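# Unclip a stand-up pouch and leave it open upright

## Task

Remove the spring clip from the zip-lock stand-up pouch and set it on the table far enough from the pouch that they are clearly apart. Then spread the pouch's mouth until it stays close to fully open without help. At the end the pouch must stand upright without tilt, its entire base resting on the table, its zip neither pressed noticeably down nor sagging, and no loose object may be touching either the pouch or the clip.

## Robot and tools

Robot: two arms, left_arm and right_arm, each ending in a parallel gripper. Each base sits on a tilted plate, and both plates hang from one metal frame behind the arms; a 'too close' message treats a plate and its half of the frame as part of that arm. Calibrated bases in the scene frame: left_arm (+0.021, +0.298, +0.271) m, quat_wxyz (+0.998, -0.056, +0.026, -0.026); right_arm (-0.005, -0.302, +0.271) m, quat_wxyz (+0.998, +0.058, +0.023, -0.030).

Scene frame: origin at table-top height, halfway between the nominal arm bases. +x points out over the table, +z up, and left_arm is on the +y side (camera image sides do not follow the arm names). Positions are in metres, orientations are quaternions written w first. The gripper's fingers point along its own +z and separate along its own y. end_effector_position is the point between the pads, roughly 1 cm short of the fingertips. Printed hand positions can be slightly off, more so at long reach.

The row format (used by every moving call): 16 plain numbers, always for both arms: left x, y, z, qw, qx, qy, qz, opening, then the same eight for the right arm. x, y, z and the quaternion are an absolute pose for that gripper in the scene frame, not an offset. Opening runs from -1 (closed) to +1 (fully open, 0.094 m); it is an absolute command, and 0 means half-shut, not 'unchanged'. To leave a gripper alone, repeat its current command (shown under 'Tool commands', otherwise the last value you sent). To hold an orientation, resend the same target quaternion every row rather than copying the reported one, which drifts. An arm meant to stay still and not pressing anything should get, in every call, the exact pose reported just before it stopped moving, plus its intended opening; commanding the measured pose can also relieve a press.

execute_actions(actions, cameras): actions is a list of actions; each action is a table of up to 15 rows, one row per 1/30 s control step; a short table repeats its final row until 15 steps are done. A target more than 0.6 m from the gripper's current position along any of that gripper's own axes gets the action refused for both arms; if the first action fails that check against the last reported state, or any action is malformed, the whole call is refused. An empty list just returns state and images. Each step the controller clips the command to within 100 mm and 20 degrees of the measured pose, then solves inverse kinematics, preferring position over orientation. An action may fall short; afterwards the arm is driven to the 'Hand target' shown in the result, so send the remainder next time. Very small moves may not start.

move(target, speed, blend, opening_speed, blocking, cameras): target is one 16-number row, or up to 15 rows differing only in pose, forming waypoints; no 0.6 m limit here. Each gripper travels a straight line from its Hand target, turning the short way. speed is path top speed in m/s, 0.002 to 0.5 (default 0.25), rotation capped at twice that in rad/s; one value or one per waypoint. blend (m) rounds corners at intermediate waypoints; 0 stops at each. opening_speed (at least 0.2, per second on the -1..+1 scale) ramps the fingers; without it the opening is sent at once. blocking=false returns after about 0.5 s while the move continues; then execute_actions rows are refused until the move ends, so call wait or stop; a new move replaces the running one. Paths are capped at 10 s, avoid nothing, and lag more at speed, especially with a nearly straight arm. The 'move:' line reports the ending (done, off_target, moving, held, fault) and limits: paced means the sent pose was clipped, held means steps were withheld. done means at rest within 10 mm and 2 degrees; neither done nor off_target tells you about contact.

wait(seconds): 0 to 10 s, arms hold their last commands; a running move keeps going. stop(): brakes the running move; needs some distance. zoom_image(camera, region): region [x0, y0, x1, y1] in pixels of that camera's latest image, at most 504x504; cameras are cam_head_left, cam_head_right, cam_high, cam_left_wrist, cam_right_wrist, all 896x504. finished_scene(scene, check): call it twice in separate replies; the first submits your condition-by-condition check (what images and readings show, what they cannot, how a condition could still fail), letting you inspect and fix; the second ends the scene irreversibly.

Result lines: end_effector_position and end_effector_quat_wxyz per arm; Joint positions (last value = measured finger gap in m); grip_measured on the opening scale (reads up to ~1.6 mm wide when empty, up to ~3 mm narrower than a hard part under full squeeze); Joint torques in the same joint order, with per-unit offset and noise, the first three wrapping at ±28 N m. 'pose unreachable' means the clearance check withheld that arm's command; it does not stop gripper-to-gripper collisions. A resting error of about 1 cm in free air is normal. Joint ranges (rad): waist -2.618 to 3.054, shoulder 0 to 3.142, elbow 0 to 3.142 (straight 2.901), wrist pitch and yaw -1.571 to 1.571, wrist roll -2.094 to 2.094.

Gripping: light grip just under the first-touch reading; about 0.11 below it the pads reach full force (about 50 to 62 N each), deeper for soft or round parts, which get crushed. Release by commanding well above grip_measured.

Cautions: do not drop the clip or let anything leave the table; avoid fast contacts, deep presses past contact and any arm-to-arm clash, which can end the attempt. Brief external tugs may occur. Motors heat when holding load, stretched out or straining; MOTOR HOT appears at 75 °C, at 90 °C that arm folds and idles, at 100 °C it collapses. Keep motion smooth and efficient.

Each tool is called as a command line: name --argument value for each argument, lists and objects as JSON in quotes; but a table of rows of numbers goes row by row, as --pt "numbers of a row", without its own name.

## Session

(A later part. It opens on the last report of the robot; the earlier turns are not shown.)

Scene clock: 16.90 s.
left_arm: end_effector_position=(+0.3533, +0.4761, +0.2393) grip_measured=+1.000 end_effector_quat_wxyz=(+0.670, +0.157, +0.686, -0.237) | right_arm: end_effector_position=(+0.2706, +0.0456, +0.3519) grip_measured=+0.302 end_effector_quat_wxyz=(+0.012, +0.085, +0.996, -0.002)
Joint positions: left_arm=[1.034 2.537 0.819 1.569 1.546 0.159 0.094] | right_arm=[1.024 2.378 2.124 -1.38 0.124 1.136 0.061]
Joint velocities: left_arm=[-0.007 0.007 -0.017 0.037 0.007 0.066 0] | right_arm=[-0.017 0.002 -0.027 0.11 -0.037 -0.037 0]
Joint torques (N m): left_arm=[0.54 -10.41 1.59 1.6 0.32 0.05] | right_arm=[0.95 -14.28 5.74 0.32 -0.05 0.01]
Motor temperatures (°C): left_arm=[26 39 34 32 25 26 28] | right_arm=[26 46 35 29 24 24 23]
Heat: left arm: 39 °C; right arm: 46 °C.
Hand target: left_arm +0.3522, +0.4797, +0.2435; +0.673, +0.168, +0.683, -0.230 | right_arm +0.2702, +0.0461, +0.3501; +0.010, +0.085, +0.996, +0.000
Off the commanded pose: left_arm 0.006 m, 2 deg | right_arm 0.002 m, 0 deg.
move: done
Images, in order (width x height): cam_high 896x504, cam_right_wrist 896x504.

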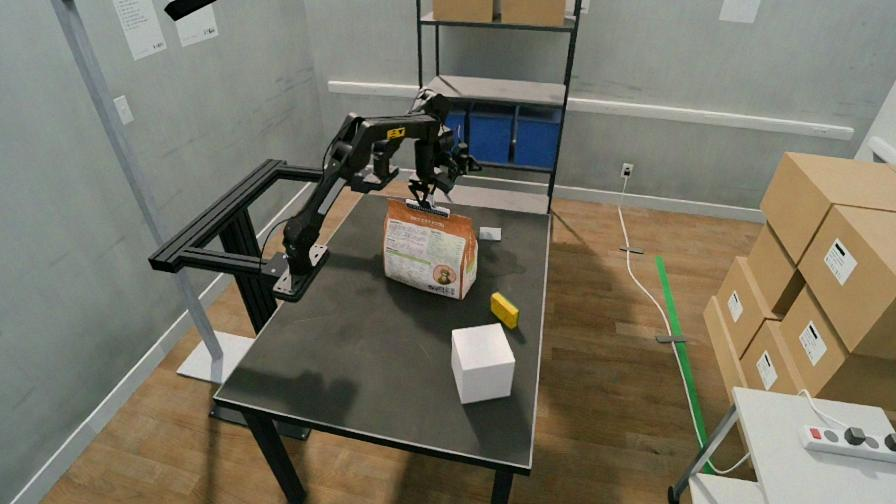

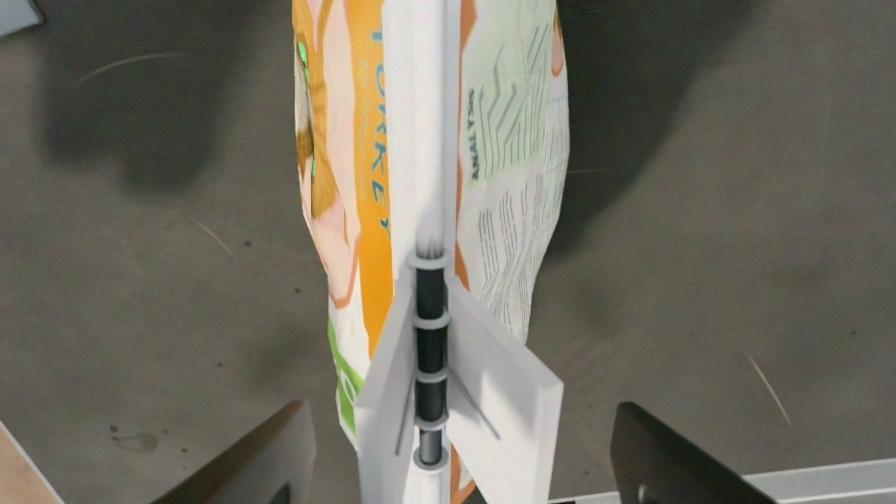

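move --target '[0.3521,0.4797,0.2436,0.673,0.168,0.683,-0.230,1,0.268,0.046,0.350,0.01,0.085,0.996,0,-0.75]' --opening_speed 0.5 --cameras '["cam_high","cam_right_wrist"]'

zoom_image --camera "cam_high" --region '[370, 130, 490, 240]'

Scene clock: 19.93 s.
left_arm: end_effector_position=(+0.3533, +0.4761, +0.2393) grip_measured=+1.000 end_effector_quat_wxyz=(+0.670, +0.157, +0.686, -0.237) | right_arm: end_effector_position=(+0.2694, +0.0451, +0.3487) grip_measured=-0.619 end_effector_quat_wxyz=(+0.010, +0.085, +0.996, -0.003)
Joint positions: left_arm=[1.034 2.537 0.819 1.569 1.546 0.159 0.094] | right_arm=[1.024 2.378 2.112 -1.372 0.122 1.136 0.018]
Joint velocities: left_arm=[0.012 0.002 -0.012 -0.022 -0.066 -0.022 0] | right_arm=[-0.007 -0.017 0.002 -0.081 -0.022 0.022 -0.001]
Joint torques (N m): left_arm=[0.53 -10.41 1.57 1.6 0.32 0.06] | right_arm=[1.25 -14.84 5.65 0.29 -0.04 0.04]
Motor temperatures (°C): left_arm=[26 39 34 32 25 26 28] | right_arm=[26 49 35 29 24 24 23]
Heat: left arm: 39 °C; right arm: 49 °C.
Hand target: left_arm +0.3522, +0.4797, +0.2435; +0.673, +0.168, +0.683, -0.230 | right_arm +0.2680, +0.0460, +0.3500; +0.010, +0.085, +0.996, +0.000
Off the commanded pose: left_arm 0.006 m, 2 deg | right_arm 0.002 m, 0 deg.
move: done
Images, in order (width x height): cam_high 896x504, cam_right_wrist 896x504.

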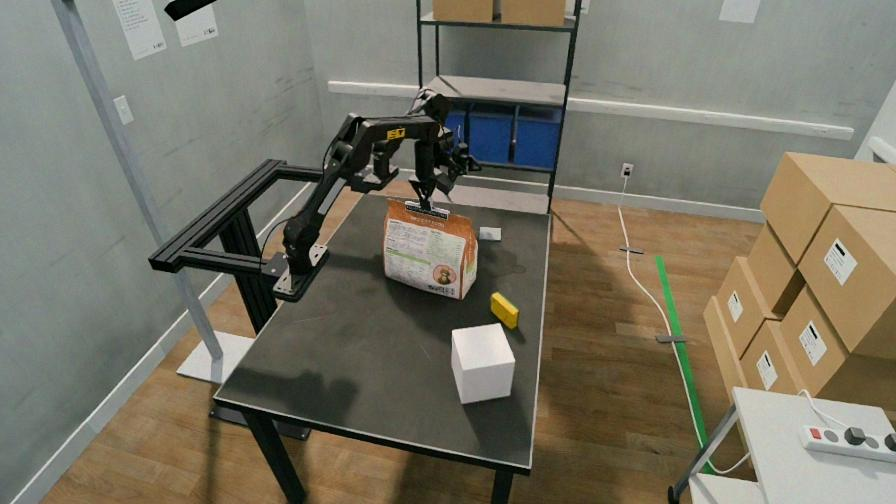

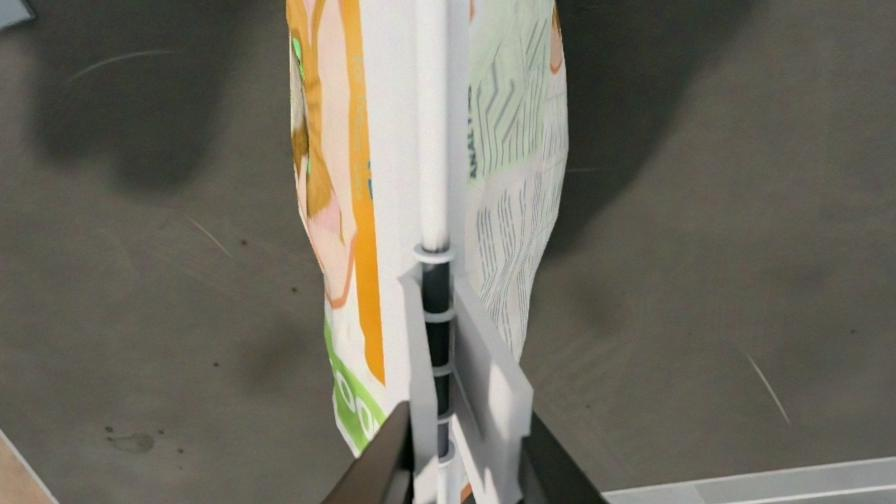

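Scaled by 4.200 from the camera's 896x504 image, which has a finer 1280x720 frame.

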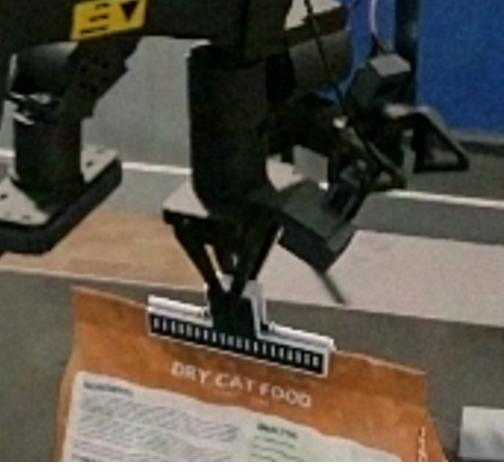

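move --target '[0.3521,0.4797,0.2436,0.673,0.168,0.683,-0.230,1,0.268,0.046,0.350,0.01,0.085,0.996,0,-1]' --opening_speed 0.5 --cameras '["cam_high","cam_right_wrist","cam_head_right"]'

zoom_image --camera "cam_high" --region '[370, 130, 490, 240]'

zoom_image --camera "cam_head_right" --region '[470, 70, 590, 200]'

Scene clock: 20.90 s.
left_arm: end_effector_position=(+0.3533, +0.4760, +0.2393) grip_measured=+1.000 end_effector_quat_wxyz=(+0.670, +0.157, +0.686, -0.237) | right_arm: end_effector_position=(+0.2694, +0.0451, +0.3487) grip_measured=-0.622 end_effector_quat_wxyz=(+0.010, +0.085, +0.996, -0.003)
Joint positions: left_arm=[1.034 2.537 0.819 1.569 1.547 0.159 0.094] | right_arm=[1.024 2.378 2.112 -1.372 0.122 1.136 0.018]
Joint velocities: left_arm=[-0.007 0.002 -0.012 -0.007 0.007 0.081 0] | right_arm=[0.007 -0.007 -0.012 0.081 -0.11 0.037 0]
Joint torques (N m): left_arm=[0.54 -10.44 1.54 1.6 0.31 0.05] | right_arm=[1.22 -14.84 5.7 0.29 -0.04 0.05]
Motor temperatures (°C): left_arm=[26 39 34 32 25 26 28] | right_arm=[26 49 35 29 24 24 23]
Heat: left arm: 39 °C; right arm: 49 °C.
Hand target: left_arm +0.3521, +0.4796, +0.2435; +0.673, +0.168, +0.683, -0.230 | right_arm +0.2680, +0.0460, +0.3500; +0.010, +0.085, +0.996, +0.000
Off the commanded pose: left_arm 0.006 m, 2 deg | right_arm 0.002 m, 0 deg.
move: done
Images, in order (width x height): cam_head_right 896x504, cam_high 896x504, cam_right_wrist 896x504.

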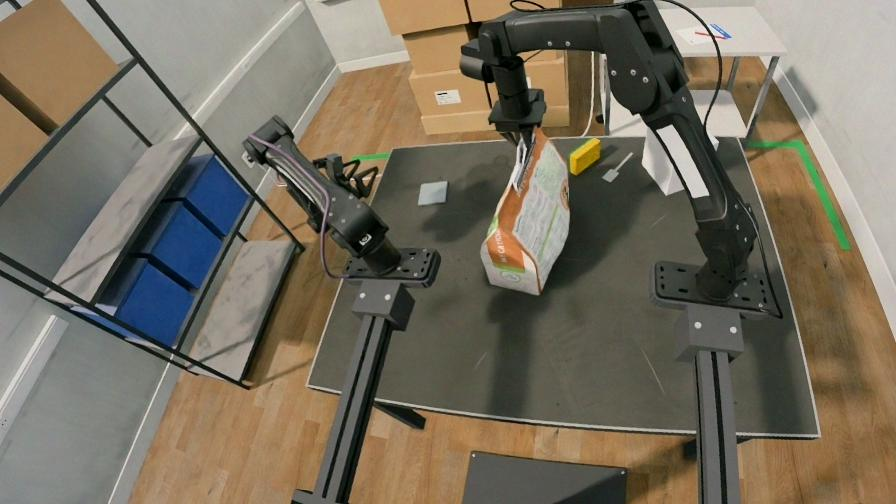

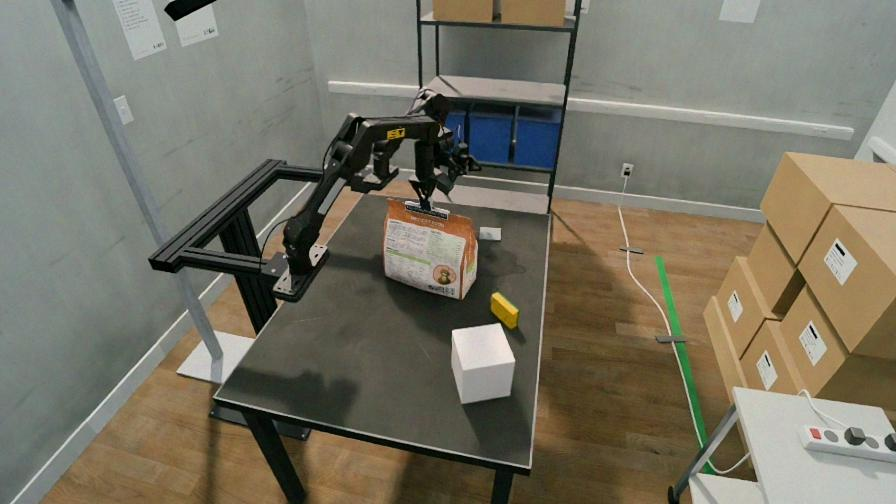

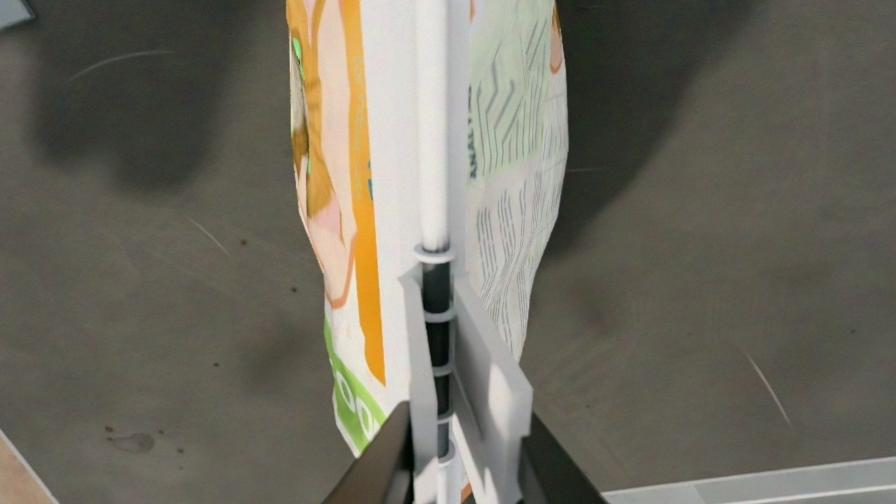

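Scaled by 4.200 from the camera's 896x504 image, which has a finer 1280x720 frame.

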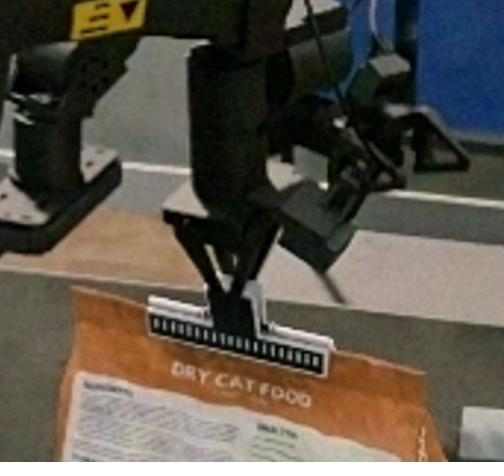

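Scaled by 3.877 from the camera's 896x504 image, which has a finer 1280x720 frame.

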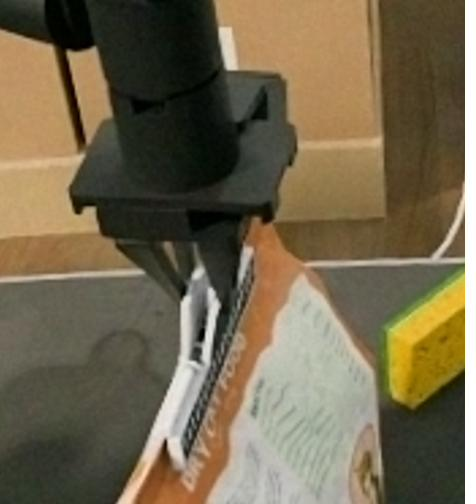

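Lift slowly.

move --target '[0.3521,0.4797,0.2436,0.673,0.168,0.683,-0.230,1,0.268,0.046,0.385,0.02,0.085,0.996,0,-1]' --speed 0.03 --cameras '["cam_high","cam_right_wrist","cam_head_right"]'

zoom_image --camera "cam_high" --region '[370, 130, 490, 240]'

Scene clock: 22.90 s.
left_arm: end_effector_position=(+0.3533, +0.4760, +0.2393) grip_measured=+1.000 end_effector_quat_wxyz=(+0.670, +0.157, +0.686, -0.237) | right_arm: end_effector_position=(+0.2679, +0.0434, +0.3776) grip_measured=-0.622 end_effector_quat_wxyz=(+0.011, +0.087, +0.996, -0.002)
Joint positions: left_arm=[1.034 2.537 0.819 1.569 1.547 0.159 0.094] | right_arm=[1.031 2.378 2.226 -1.485 0.122 1.148 0.018]
Joint velocities: left_arm=[-0.017 0.007 0.012 -0.007 -0.081 0.007 0] | right_arm=[-0.007 -0.012 0.002 0.022 0.022 0.007 0]
Joint torques (N m): left_arm=[0.55 -10.41 1.58 1.61 0.32 0.05] | right_arm=[1.83 -14.31 8.58 0.07 0.13 0.07]
Motor temperatures (°C): left_arm=[26 39 34 32 25 26 28] | right_arm=[26 51 35 29 24 24 23]
Heat: left arm: 39 °C; right arm: 51 °C.
Hand target: left_arm +0.3522, +0.4797, +0.2435; +0.673, +0.168, +0.683, -0.230 | right_arm +0.2677, +0.0457, +0.3850; +0.020, +0.085, +0.996, +0.000
Off the commanded pose: left_arm 0.006 m, 2 deg | right_arm 0.008 m, 1 deg.
move: done
Images, in order (width x height): cam_head_right 896x504, cam_high 896x504, cam_right_wrist 896x504.

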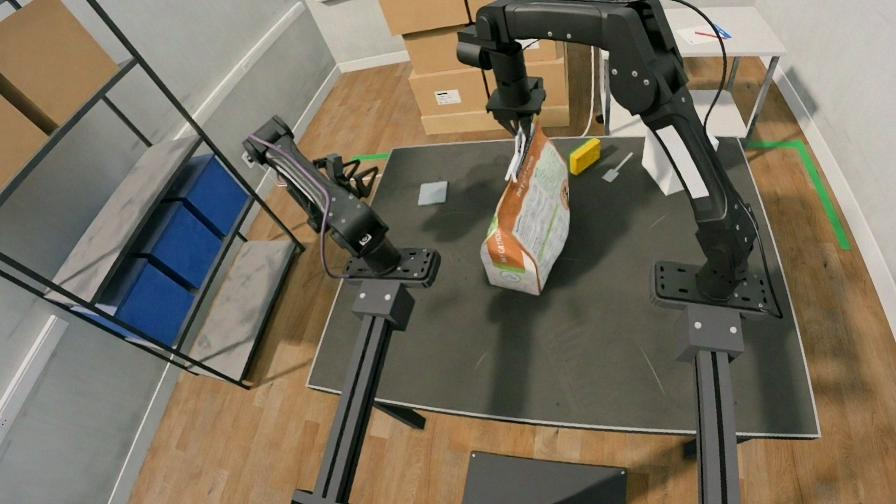

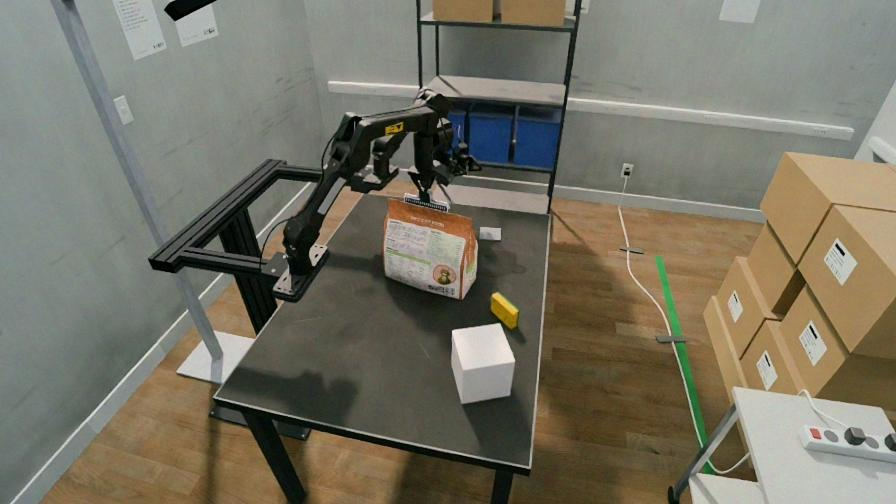

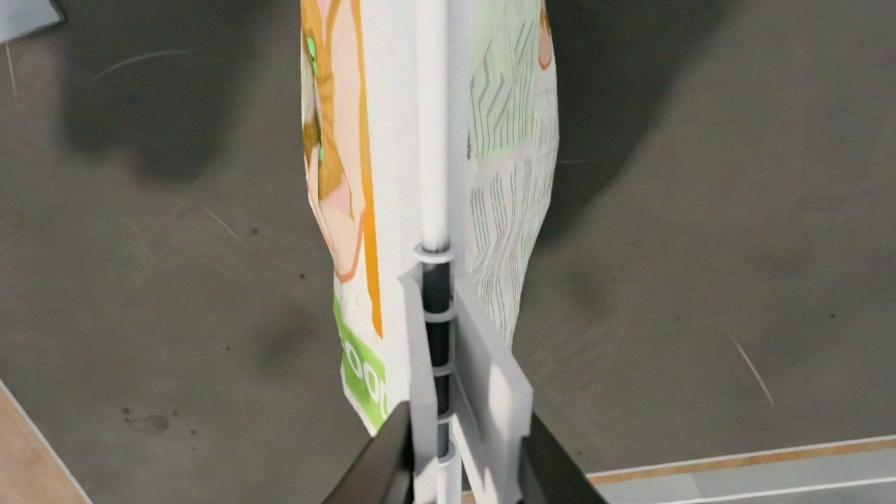

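Scaled by 4.200 from the camera's 896x504 image, which has a finer 1280x720 frame.

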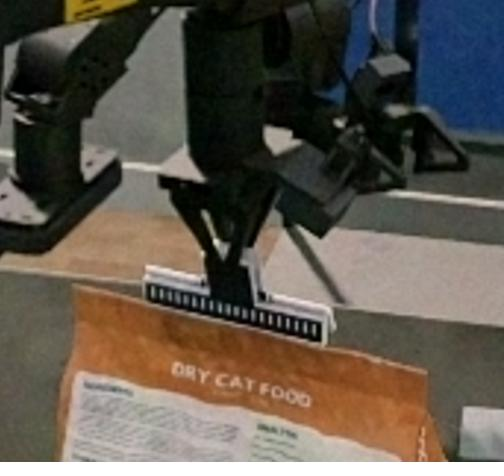

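move --target '[0.3521,0.4797,0.2436,0.673,0.168,0.683,-0.230,1,0.265,0.046,0.44,0.1,0.085,0.99,0,-1]' --speed 0.05

zoom_image --camera "cam_high" --region '[370, 130, 490, 310]'

Scene clock: 25.20 s.
left_arm: end_effector_position=(+0.3533, +0.4760, +0.2393) grip_measured=+1.000 end_effector_quat_wxyz=(+0.670, +0.157, +0.686, -0.237) | right_arm: end_effector_position=(+0.2626, +0.0471, +0.4123) grip_measured=-0.622 end_effector_quat_wxyz=(+0.081, +0.081, +0.993, -0.016)
Joint positions: left_arm=[1.034 2.537 0.819 1.569 1.547 0.159 0.094] | right_arm=[1.105 2.365 2.324 -1.568 0.256 1.205 0.018]
Joint velocities: left_arm=[0.002 0.017 -0.017 -0.022 0.037 -0.007 0] | right_arm=[-0.012 -0.007 0.022 -0.139 0.022 0.037 0.001]
Joint torques (N m): left_arm=[0.57 -10.43 1.58 1.61 0.32 0.05] | right_arm=[1.65 -18.11 8.35 0.14 0.29 0.07]
Motor temperatures (°C): left_arm=[26 39 34 32 25 26 28] | right_arm=[26 53 36 28 24 24 24]
Heat: left arm: 39 °C; right arm: 53 °C.
Hand target: left_arm +0.3522, +0.4797, +0.2435; +0.673, +0.168, +0.683, -0.230 | right_arm +0.2643, +0.0451, +0.4391; +0.103, +0.085, +0.991, +0.005
Off the commanded pose: left_arm 0.006 m, 2 deg | right_arm 0.028 m, 3 deg.
joint sent to its limit (right arm) — joint 4 (wrist pitch), lower limit. The joint targets still meet the commanded pose.
move: off_target (right_arm)

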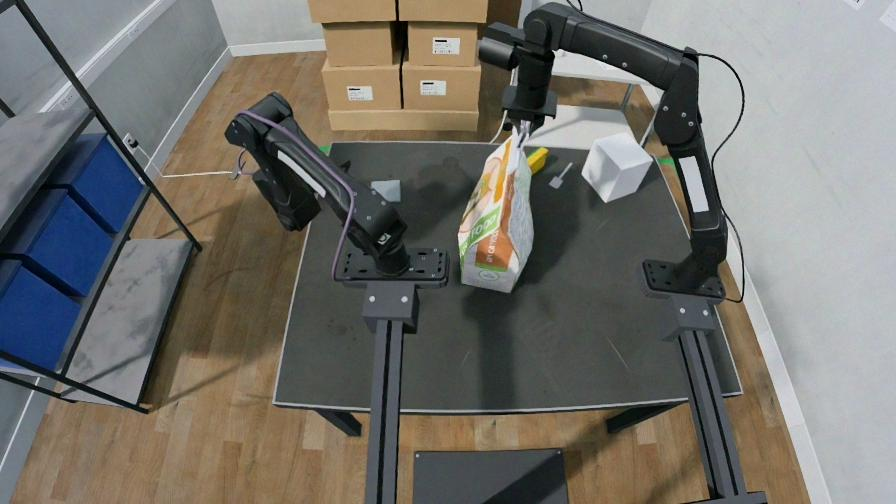

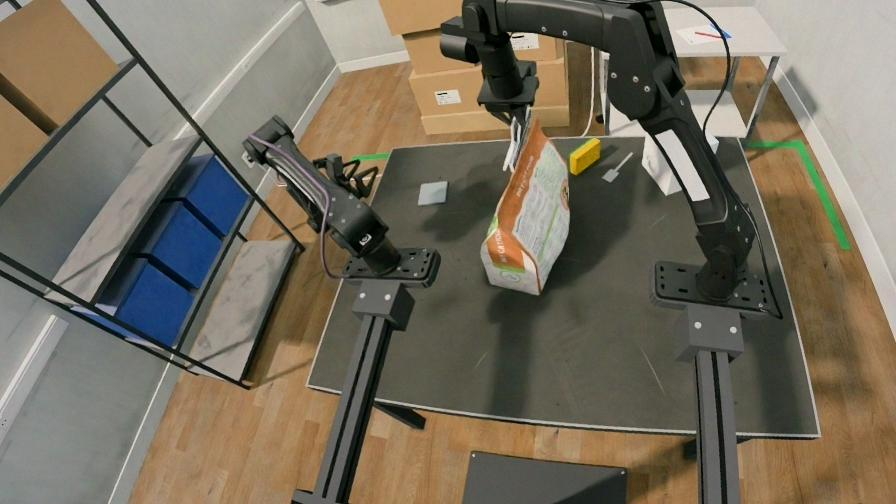

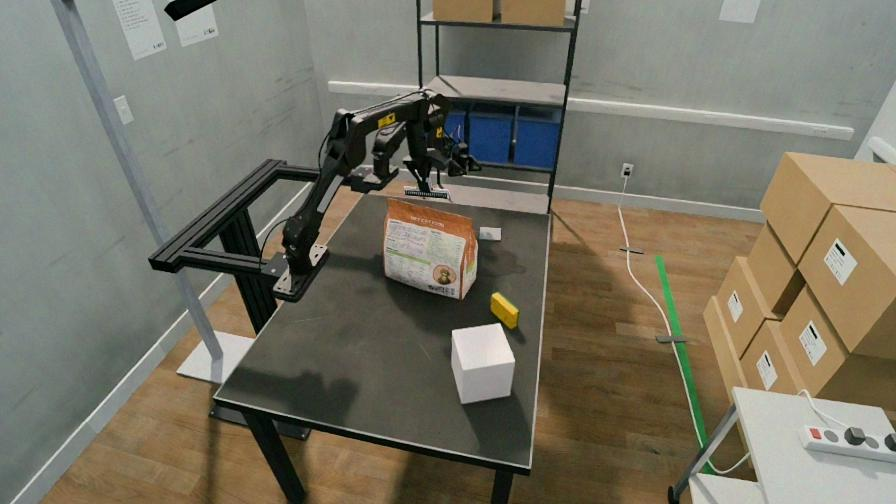

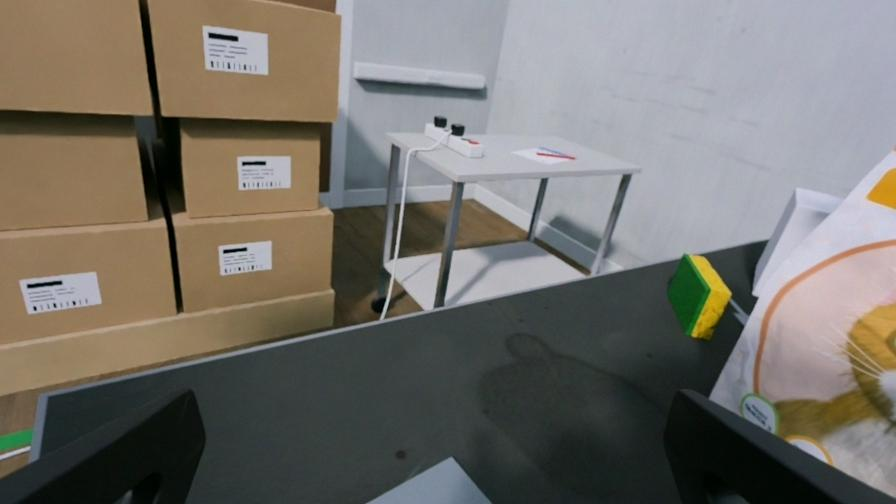

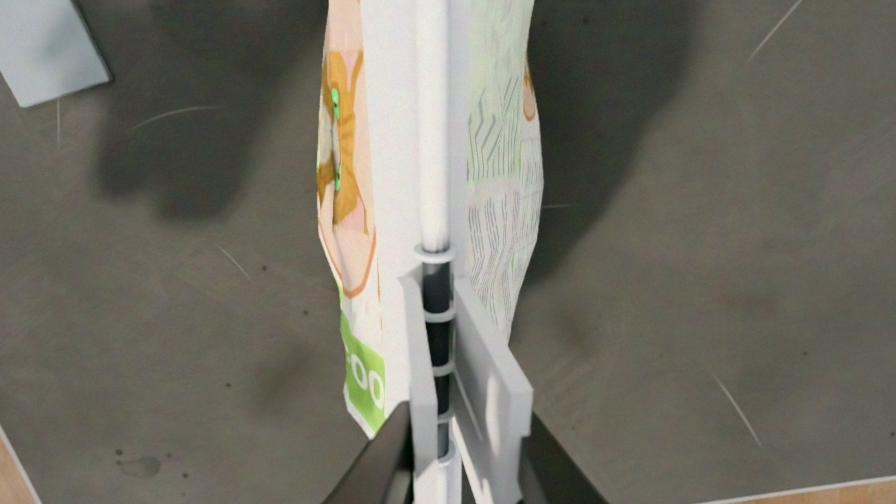

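Scaled by 2.800 from the camera's 896x504 image, which has a finer 1280x720 frame.

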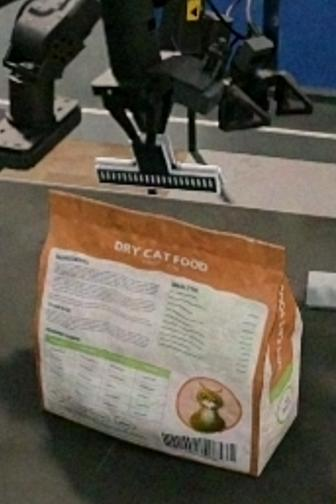

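move --pt "0.3521 0.4797 0.2436 0.673 0.168 0.683 -0.230 1 0.258 0.044 0.475 0.2 0.08 0.975 0 -1" --pt "0.27 -0.10 0.47 0.2 0.05 0.978 0 -1" --pt "0.30 -0.31 0.30 0.02 0.035 0.999 0 -1" --speed 0.12 --blend 0.03 --cameras '["cam_high","cam_right_wrist","cam_head_right"]'


move --pt "0.3521 0.4797 0.2436 0.673 0.168 0.683 -0.230 1 0.258 0.044 0.475 0.2 0.08 0.975 0.0 -1" --pt "0.3521 0.4797 0.2436 0.673 0.168 0.683 -0.230 1 0.27 -0.10 0.47 0.2 0.05 0.978 0.0 -1" --pt "0.3521 0.4797 0.2436 0.673 0.168 0.683 -0.230 1 0.30 -0.31 0.30 0.02 0.035 0.999 0.0 -1" --speed 0.12 --blend 0.03 --cameras '["cam_high","cam_right_wrist","cam_head_right"]'

Scene clock: 30.77 s.
left_arm: end_effector_position=(+0.3533, +0.4760, +0.2393) grip_measured=+1.000 end_effector_quat_wxyz=(+0.670, +0.157, +0.686, -0.237) | right_arm: end_effector_position=(+0.3060, -0.3119, +0.3042) grip_measured=-0.623 end_effector_quat_wxyz=(+0.019, +0.038, +0.999, -0.005)
Joint positions: left_arm=[1.034 2.537 0.819 1.569 1.547 0.159 0.094] | right_arm=[0.115 1.699 1.106 -0.905 0.132 0.124 0.018]
Joint velocities: left_arm=[-0.007 0.002 0.002 0.081 0.022 0.007 0] | right_arm=[-0.022 -0.012 -0.002 0.007 -0.037 0.022 0.001]
Joint torques (N m): left_arm=[0.53 -10.44 1.52 1.61 0.31 0.05] | right_arm=[0.62 -7.56 5.9 0.44 -0.12 -0.02]
Motor temperatures (°C): left_arm=[26 40 34 32 25 26 28] | right_arm=[26 53 36 28 24 24 24]
Heat: left arm: 40 °C; right arm: 53 °C.
Hand target: left_arm +0.3522, +0.4797, +0.2435; +0.673, +0.168, +0.683, -0.230 | right_arm +0.3073, -0.3097, +0.3006; +0.018, +0.035, +0.999, +0.000
Off the commanded pose: left_arm 0.006 m, 2 deg | right_arm 0.008 m, 1 deg.
move: done
Images, in order (width x height): cam_head_right 896x504, cam_high 896x504, cam_right_wrist 896x504.

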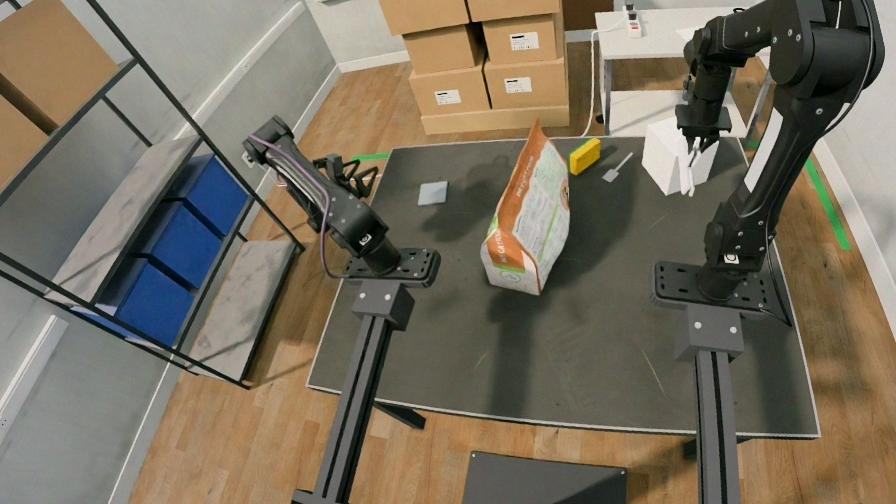

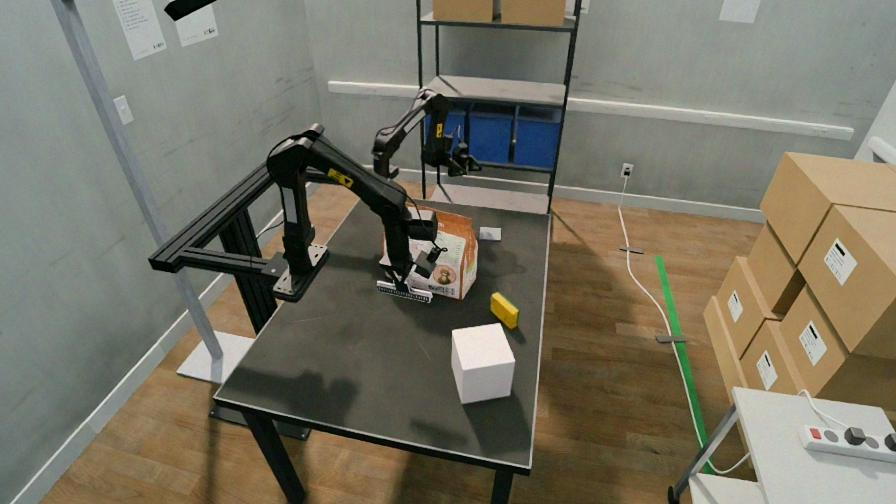

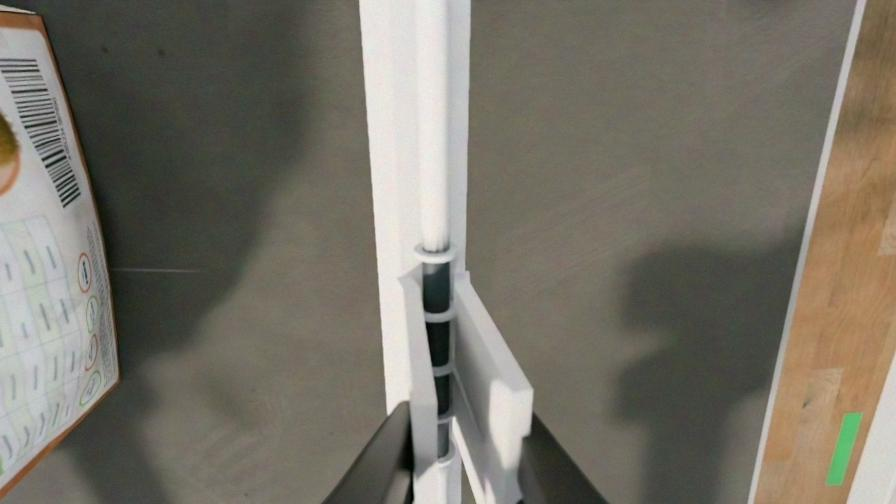

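move --target '[0.3521,0.4797,0.2436,0.673,0.168,0.683,-0.230,1,0.30,-0.31,0.09,0.0,0.035,0.999,0,-1]' --speed 0.12 --cameras '["cam_high","cam_right_wrist","cam_head_right"]'

zoom_image --camera "cam_high" --region '[350, 230, 470, 350]'

zoom_image --camera "cam_head_right" --region '[620, 150, 760, 290]'

Scene clock: 33.73 s.
left_arm: end_effector_position=(+0.3533, +0.4760, +0.2393) grip_measured=+1.000 end_effector_quat_wxyz=(+0.670, +0.157, +0.686, -0.237) | right_arm: end_effector_position=(+0.2972, -0.3108, +0.0918) grip_measured=-0.622 end_effector_quat_wxyz=(-0.004, +0.035, +0.999, -0.006)
Joint positions: left_arm=[1.034 2.537 0.819 1.569 1.547 0.159 0.094] | right_arm=[0.036 2.312 0.919 -0.139 0.127 0.044 0.018]
Joint velocities: left_arm=[-0.007 0.002 0.007 -0.081 -0.051 0.022 0] | right_arm=[0.017 -0.007 0.002 -0.022 -0.007 -0.081 0]
Joint torques (N m): left_arm=[0.54 -10.43 1.55 1.59 0.31 0.05] | right_arm=[0.53 -9.29 3.9 0.32 -0.11 -0.03]
Motor temperatures (°C): left_arm=[26 40 34 32 25 26 28] | right_arm=[26 51 35 28 23 24 24]
Heat: left arm: 40 °C; right arm: 51 °C.
Hand target: left_arm +0.3522, +0.4797, +0.2435; +0.673, +0.168, +0.683, -0.230 | right_arm +0.3008, -0.3099, +0.0882; +0.000, +0.035, +0.999, +0.000
Off the commanded pose: left_arm 0.006 m, 2 deg | right_arm 0.003 m, 1 deg.
move: done
Images, in order (width x height): cam_head_right 896x504, cam_high 896x504, cam_right_wrist 896x504.

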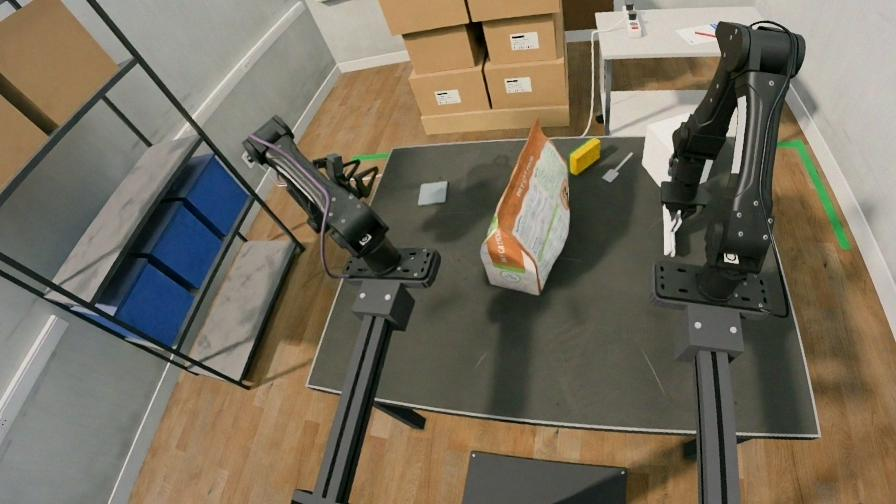

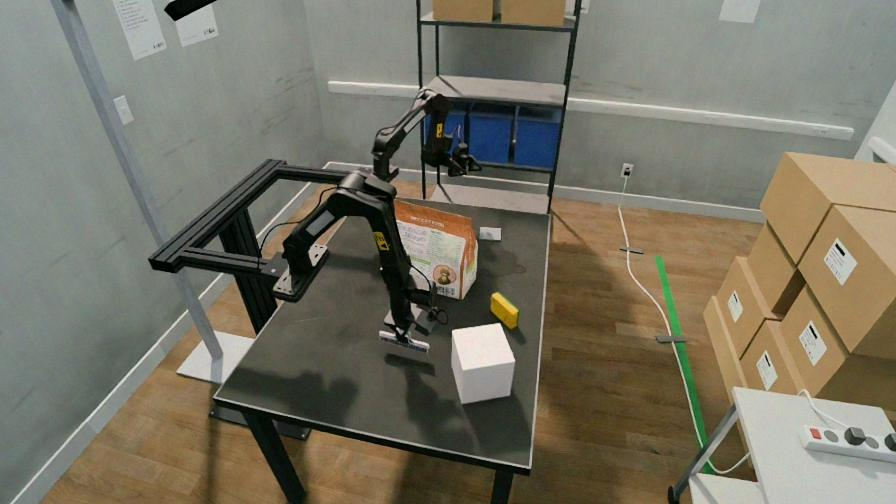

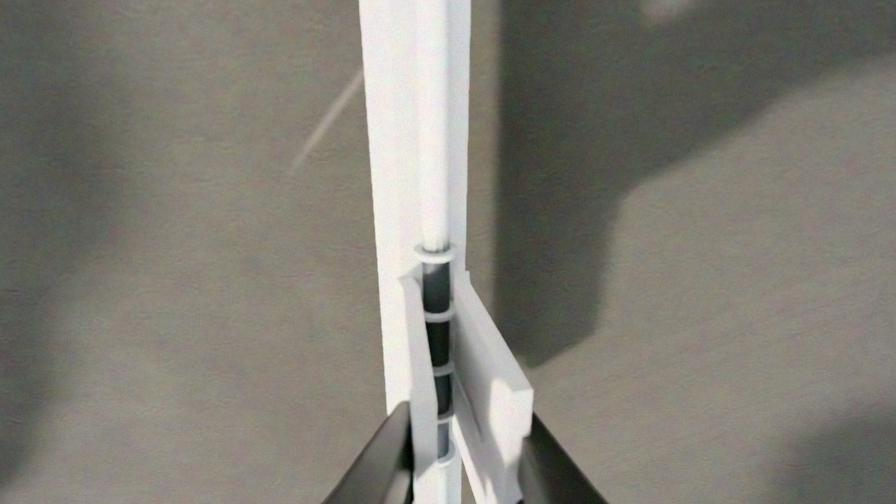

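Scaled by 4.200 from the camera's 896x504 image, which has a finer 1280x720 frame.

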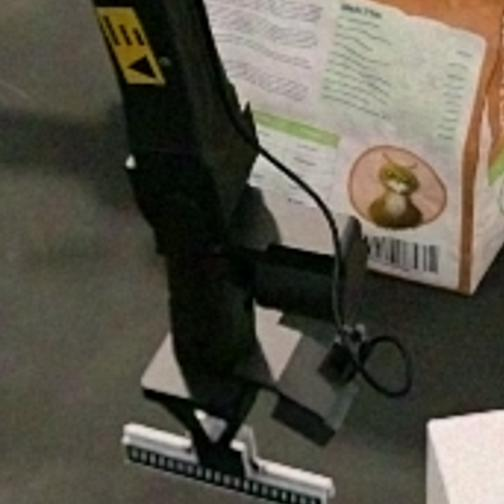

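Scaled by 3.600 from the camera's 896x504 image, which has a finer 1280x720 frame.

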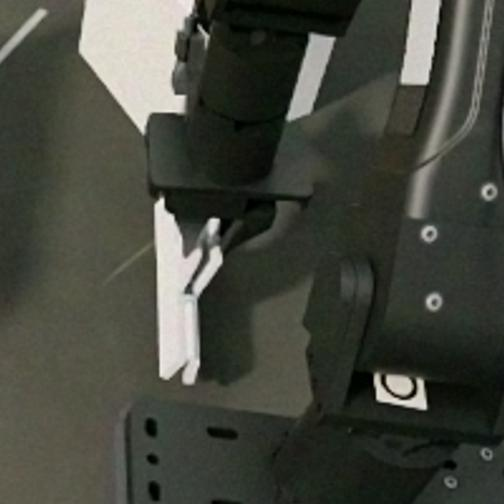

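move --target '[0.3521,0.4797,0.2436,0.673,0.168,0.683,-0.230,1,0.30,-0.31,0.06,0.0,0.035,0.999,0,-1]' --speed 0.04 --cameras '["cam_high","cam_right_wrist"]'

zoom_image --camera "cam_high" --region '[350, 280, 470, 370]'

Scene clock: 35.23 s.
left_arm: end_effector_position=(+0.3533, +0.4760, +0.2393) grip_measured=+1.000 end_effector_quat_wxyz=(+0.670, +0.157, +0.686, -0.237) | right_arm: end_effector_position=(+0.2976, -0.3109, +0.0649) grip_measured=-0.622 end_effector_quat_wxyz=(-0.002, +0.035, +0.999, -0.005)
Joint positions: left_arm=[1.034 2.537 0.819 1.569 1.547 0.159 0.094] | right_arm=[0.025 2.416 0.943 -0.055 0.126 0.033 0.018]
Joint velocities: left_arm=[-0.002 0.007 0.007 0.022 -0.051 0.037 0] | right_arm=[-0.012 0.002 -0.002 -0.081 0.007 -0.022 0]
Joint torques (N m): left_arm=[0.55 -10.44 1.55 1.6 0.32 0.05] | right_arm=[0.51 -9.16 3.58 0.36 -0.11 -0.02]
Motor temperatures (°C): left_arm=[26 40 34 32 25 26 28] | right_arm=[26 51 35 28 23 24 24]
Heat: left arm: 40 °C; right arm: 51 °C.
Hand target: left_arm +0.3522, +0.4797, +0.2435; +0.673, +0.168, +0.683, -0.230 | right_arm +0.2999, -0.3100, +0.0599; +0.000, +0.035, +0.999, +0.000
Off the commanded pose: left_arm 0.006 m, 2 deg | right_arm 0.006 m, 1 deg.
move: done
Images, in order (width x height): cam_high 896x504, cam_right_wrist 896x504.

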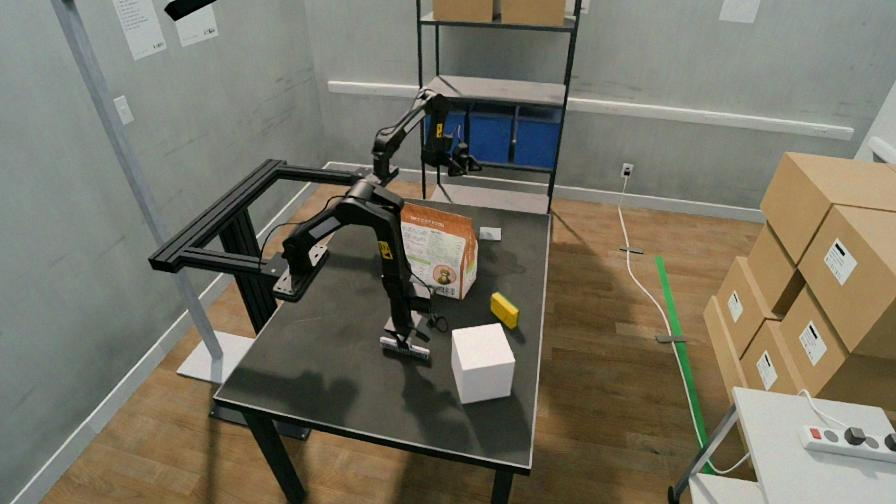

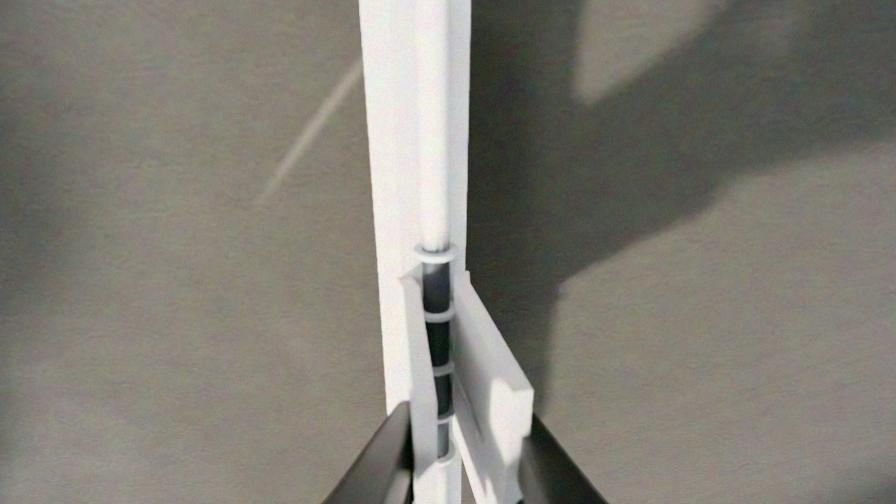

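Scaled by 4.200 from the camera's 896x504 image, which has a finer 1280x720 frame.

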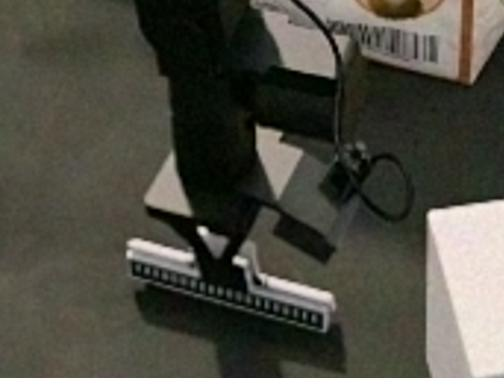

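move --target '[0.3521,0.4797,0.2436,0.673,0.168,0.683,-0.230,1,0.30,-0.31,0.038,0.0,0.035,0.999,0,-1]' --speed 0.03 --cameras '["cam_high","cam_right_wrist"]'

zoom_image --camera "cam_high" --region '[350, 280, 470, 370]'

Scene clock: 36.63 s.
left_arm: end_effector_position=(+0.3533, +0.4760, +0.2393) grip_measured=+1.000 end_effector_quat_wxyz=(+0.670, +0.157, +0.686, -0.237) | right_arm: end_effector_position=(+0.2973, -0.3109, +0.0568) grip_measured=-0.622 end_effector_quat_wxyz=(-0.008, +0.034, +0.999, -0.006)
Joint positions: left_arm=[1.034 2.537 0.819 1.569 1.547 0.159 0.094] | right_arm=[0.022 2.45 0.966 -0.055 0.126 0.03 0.018]
Joint velocities: left_arm=[-0.007 0.007 -0.012 0.022 0.007 -0.051 0] | right_arm=[0.012 -0.007 -0.022 0.022 -0.051 0.007 -0.001]
Joint torques (N m): left_arm=[0.58 -10.41 1.58 1.6 0.31 0.05] | right_arm=[0.21 -5.67 3.82 0.96 -0.11 -0.07]
Motor temperatures (°C): left_arm=[26 40 34 32 25 26 28] | right_arm=[26 50 35 28 23 24 24]
Heat: left arm: 40 °C; right arm: 50 °C.
Hand target: left_arm +0.3522, +0.4797, +0.2435; +0.673, +0.168, +0.683, -0.230 | right_arm +0.2987, -0.3101, +0.0394; -0.001, +0.035, +0.999, +0.000
Off the commanded pose: left_arm 0.006 m, 2 deg | right_arm 0.019 m, 1 deg.
move: off_target (right_arm)
Images, in order (width x height): cam_high 896x504, cam_right_wrist 896x504.

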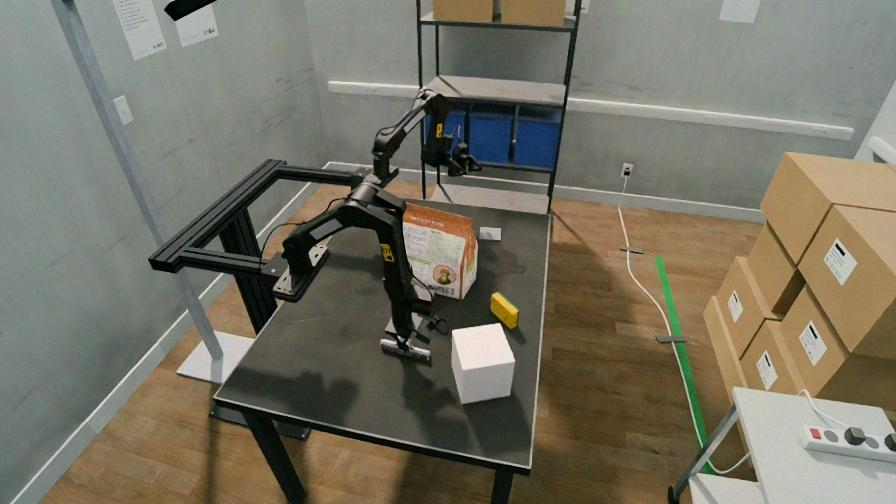

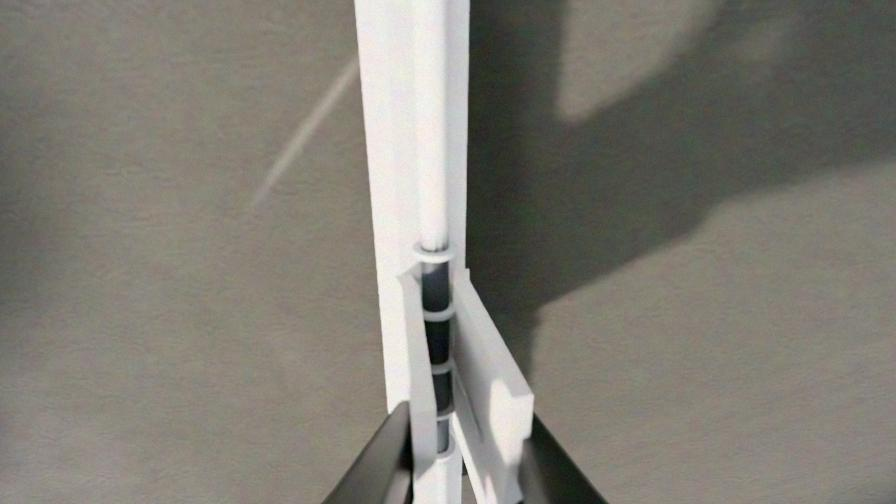

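Scaled by 4.200 from the camera's 896x504 image, which has a finer 1280x720 frame.

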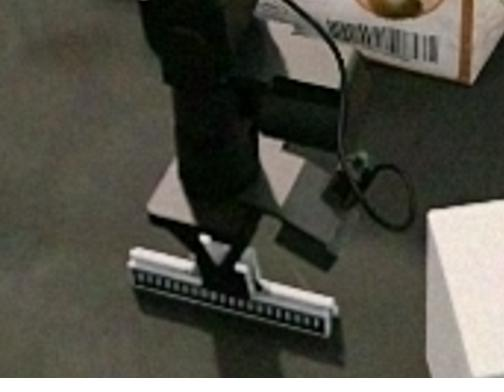

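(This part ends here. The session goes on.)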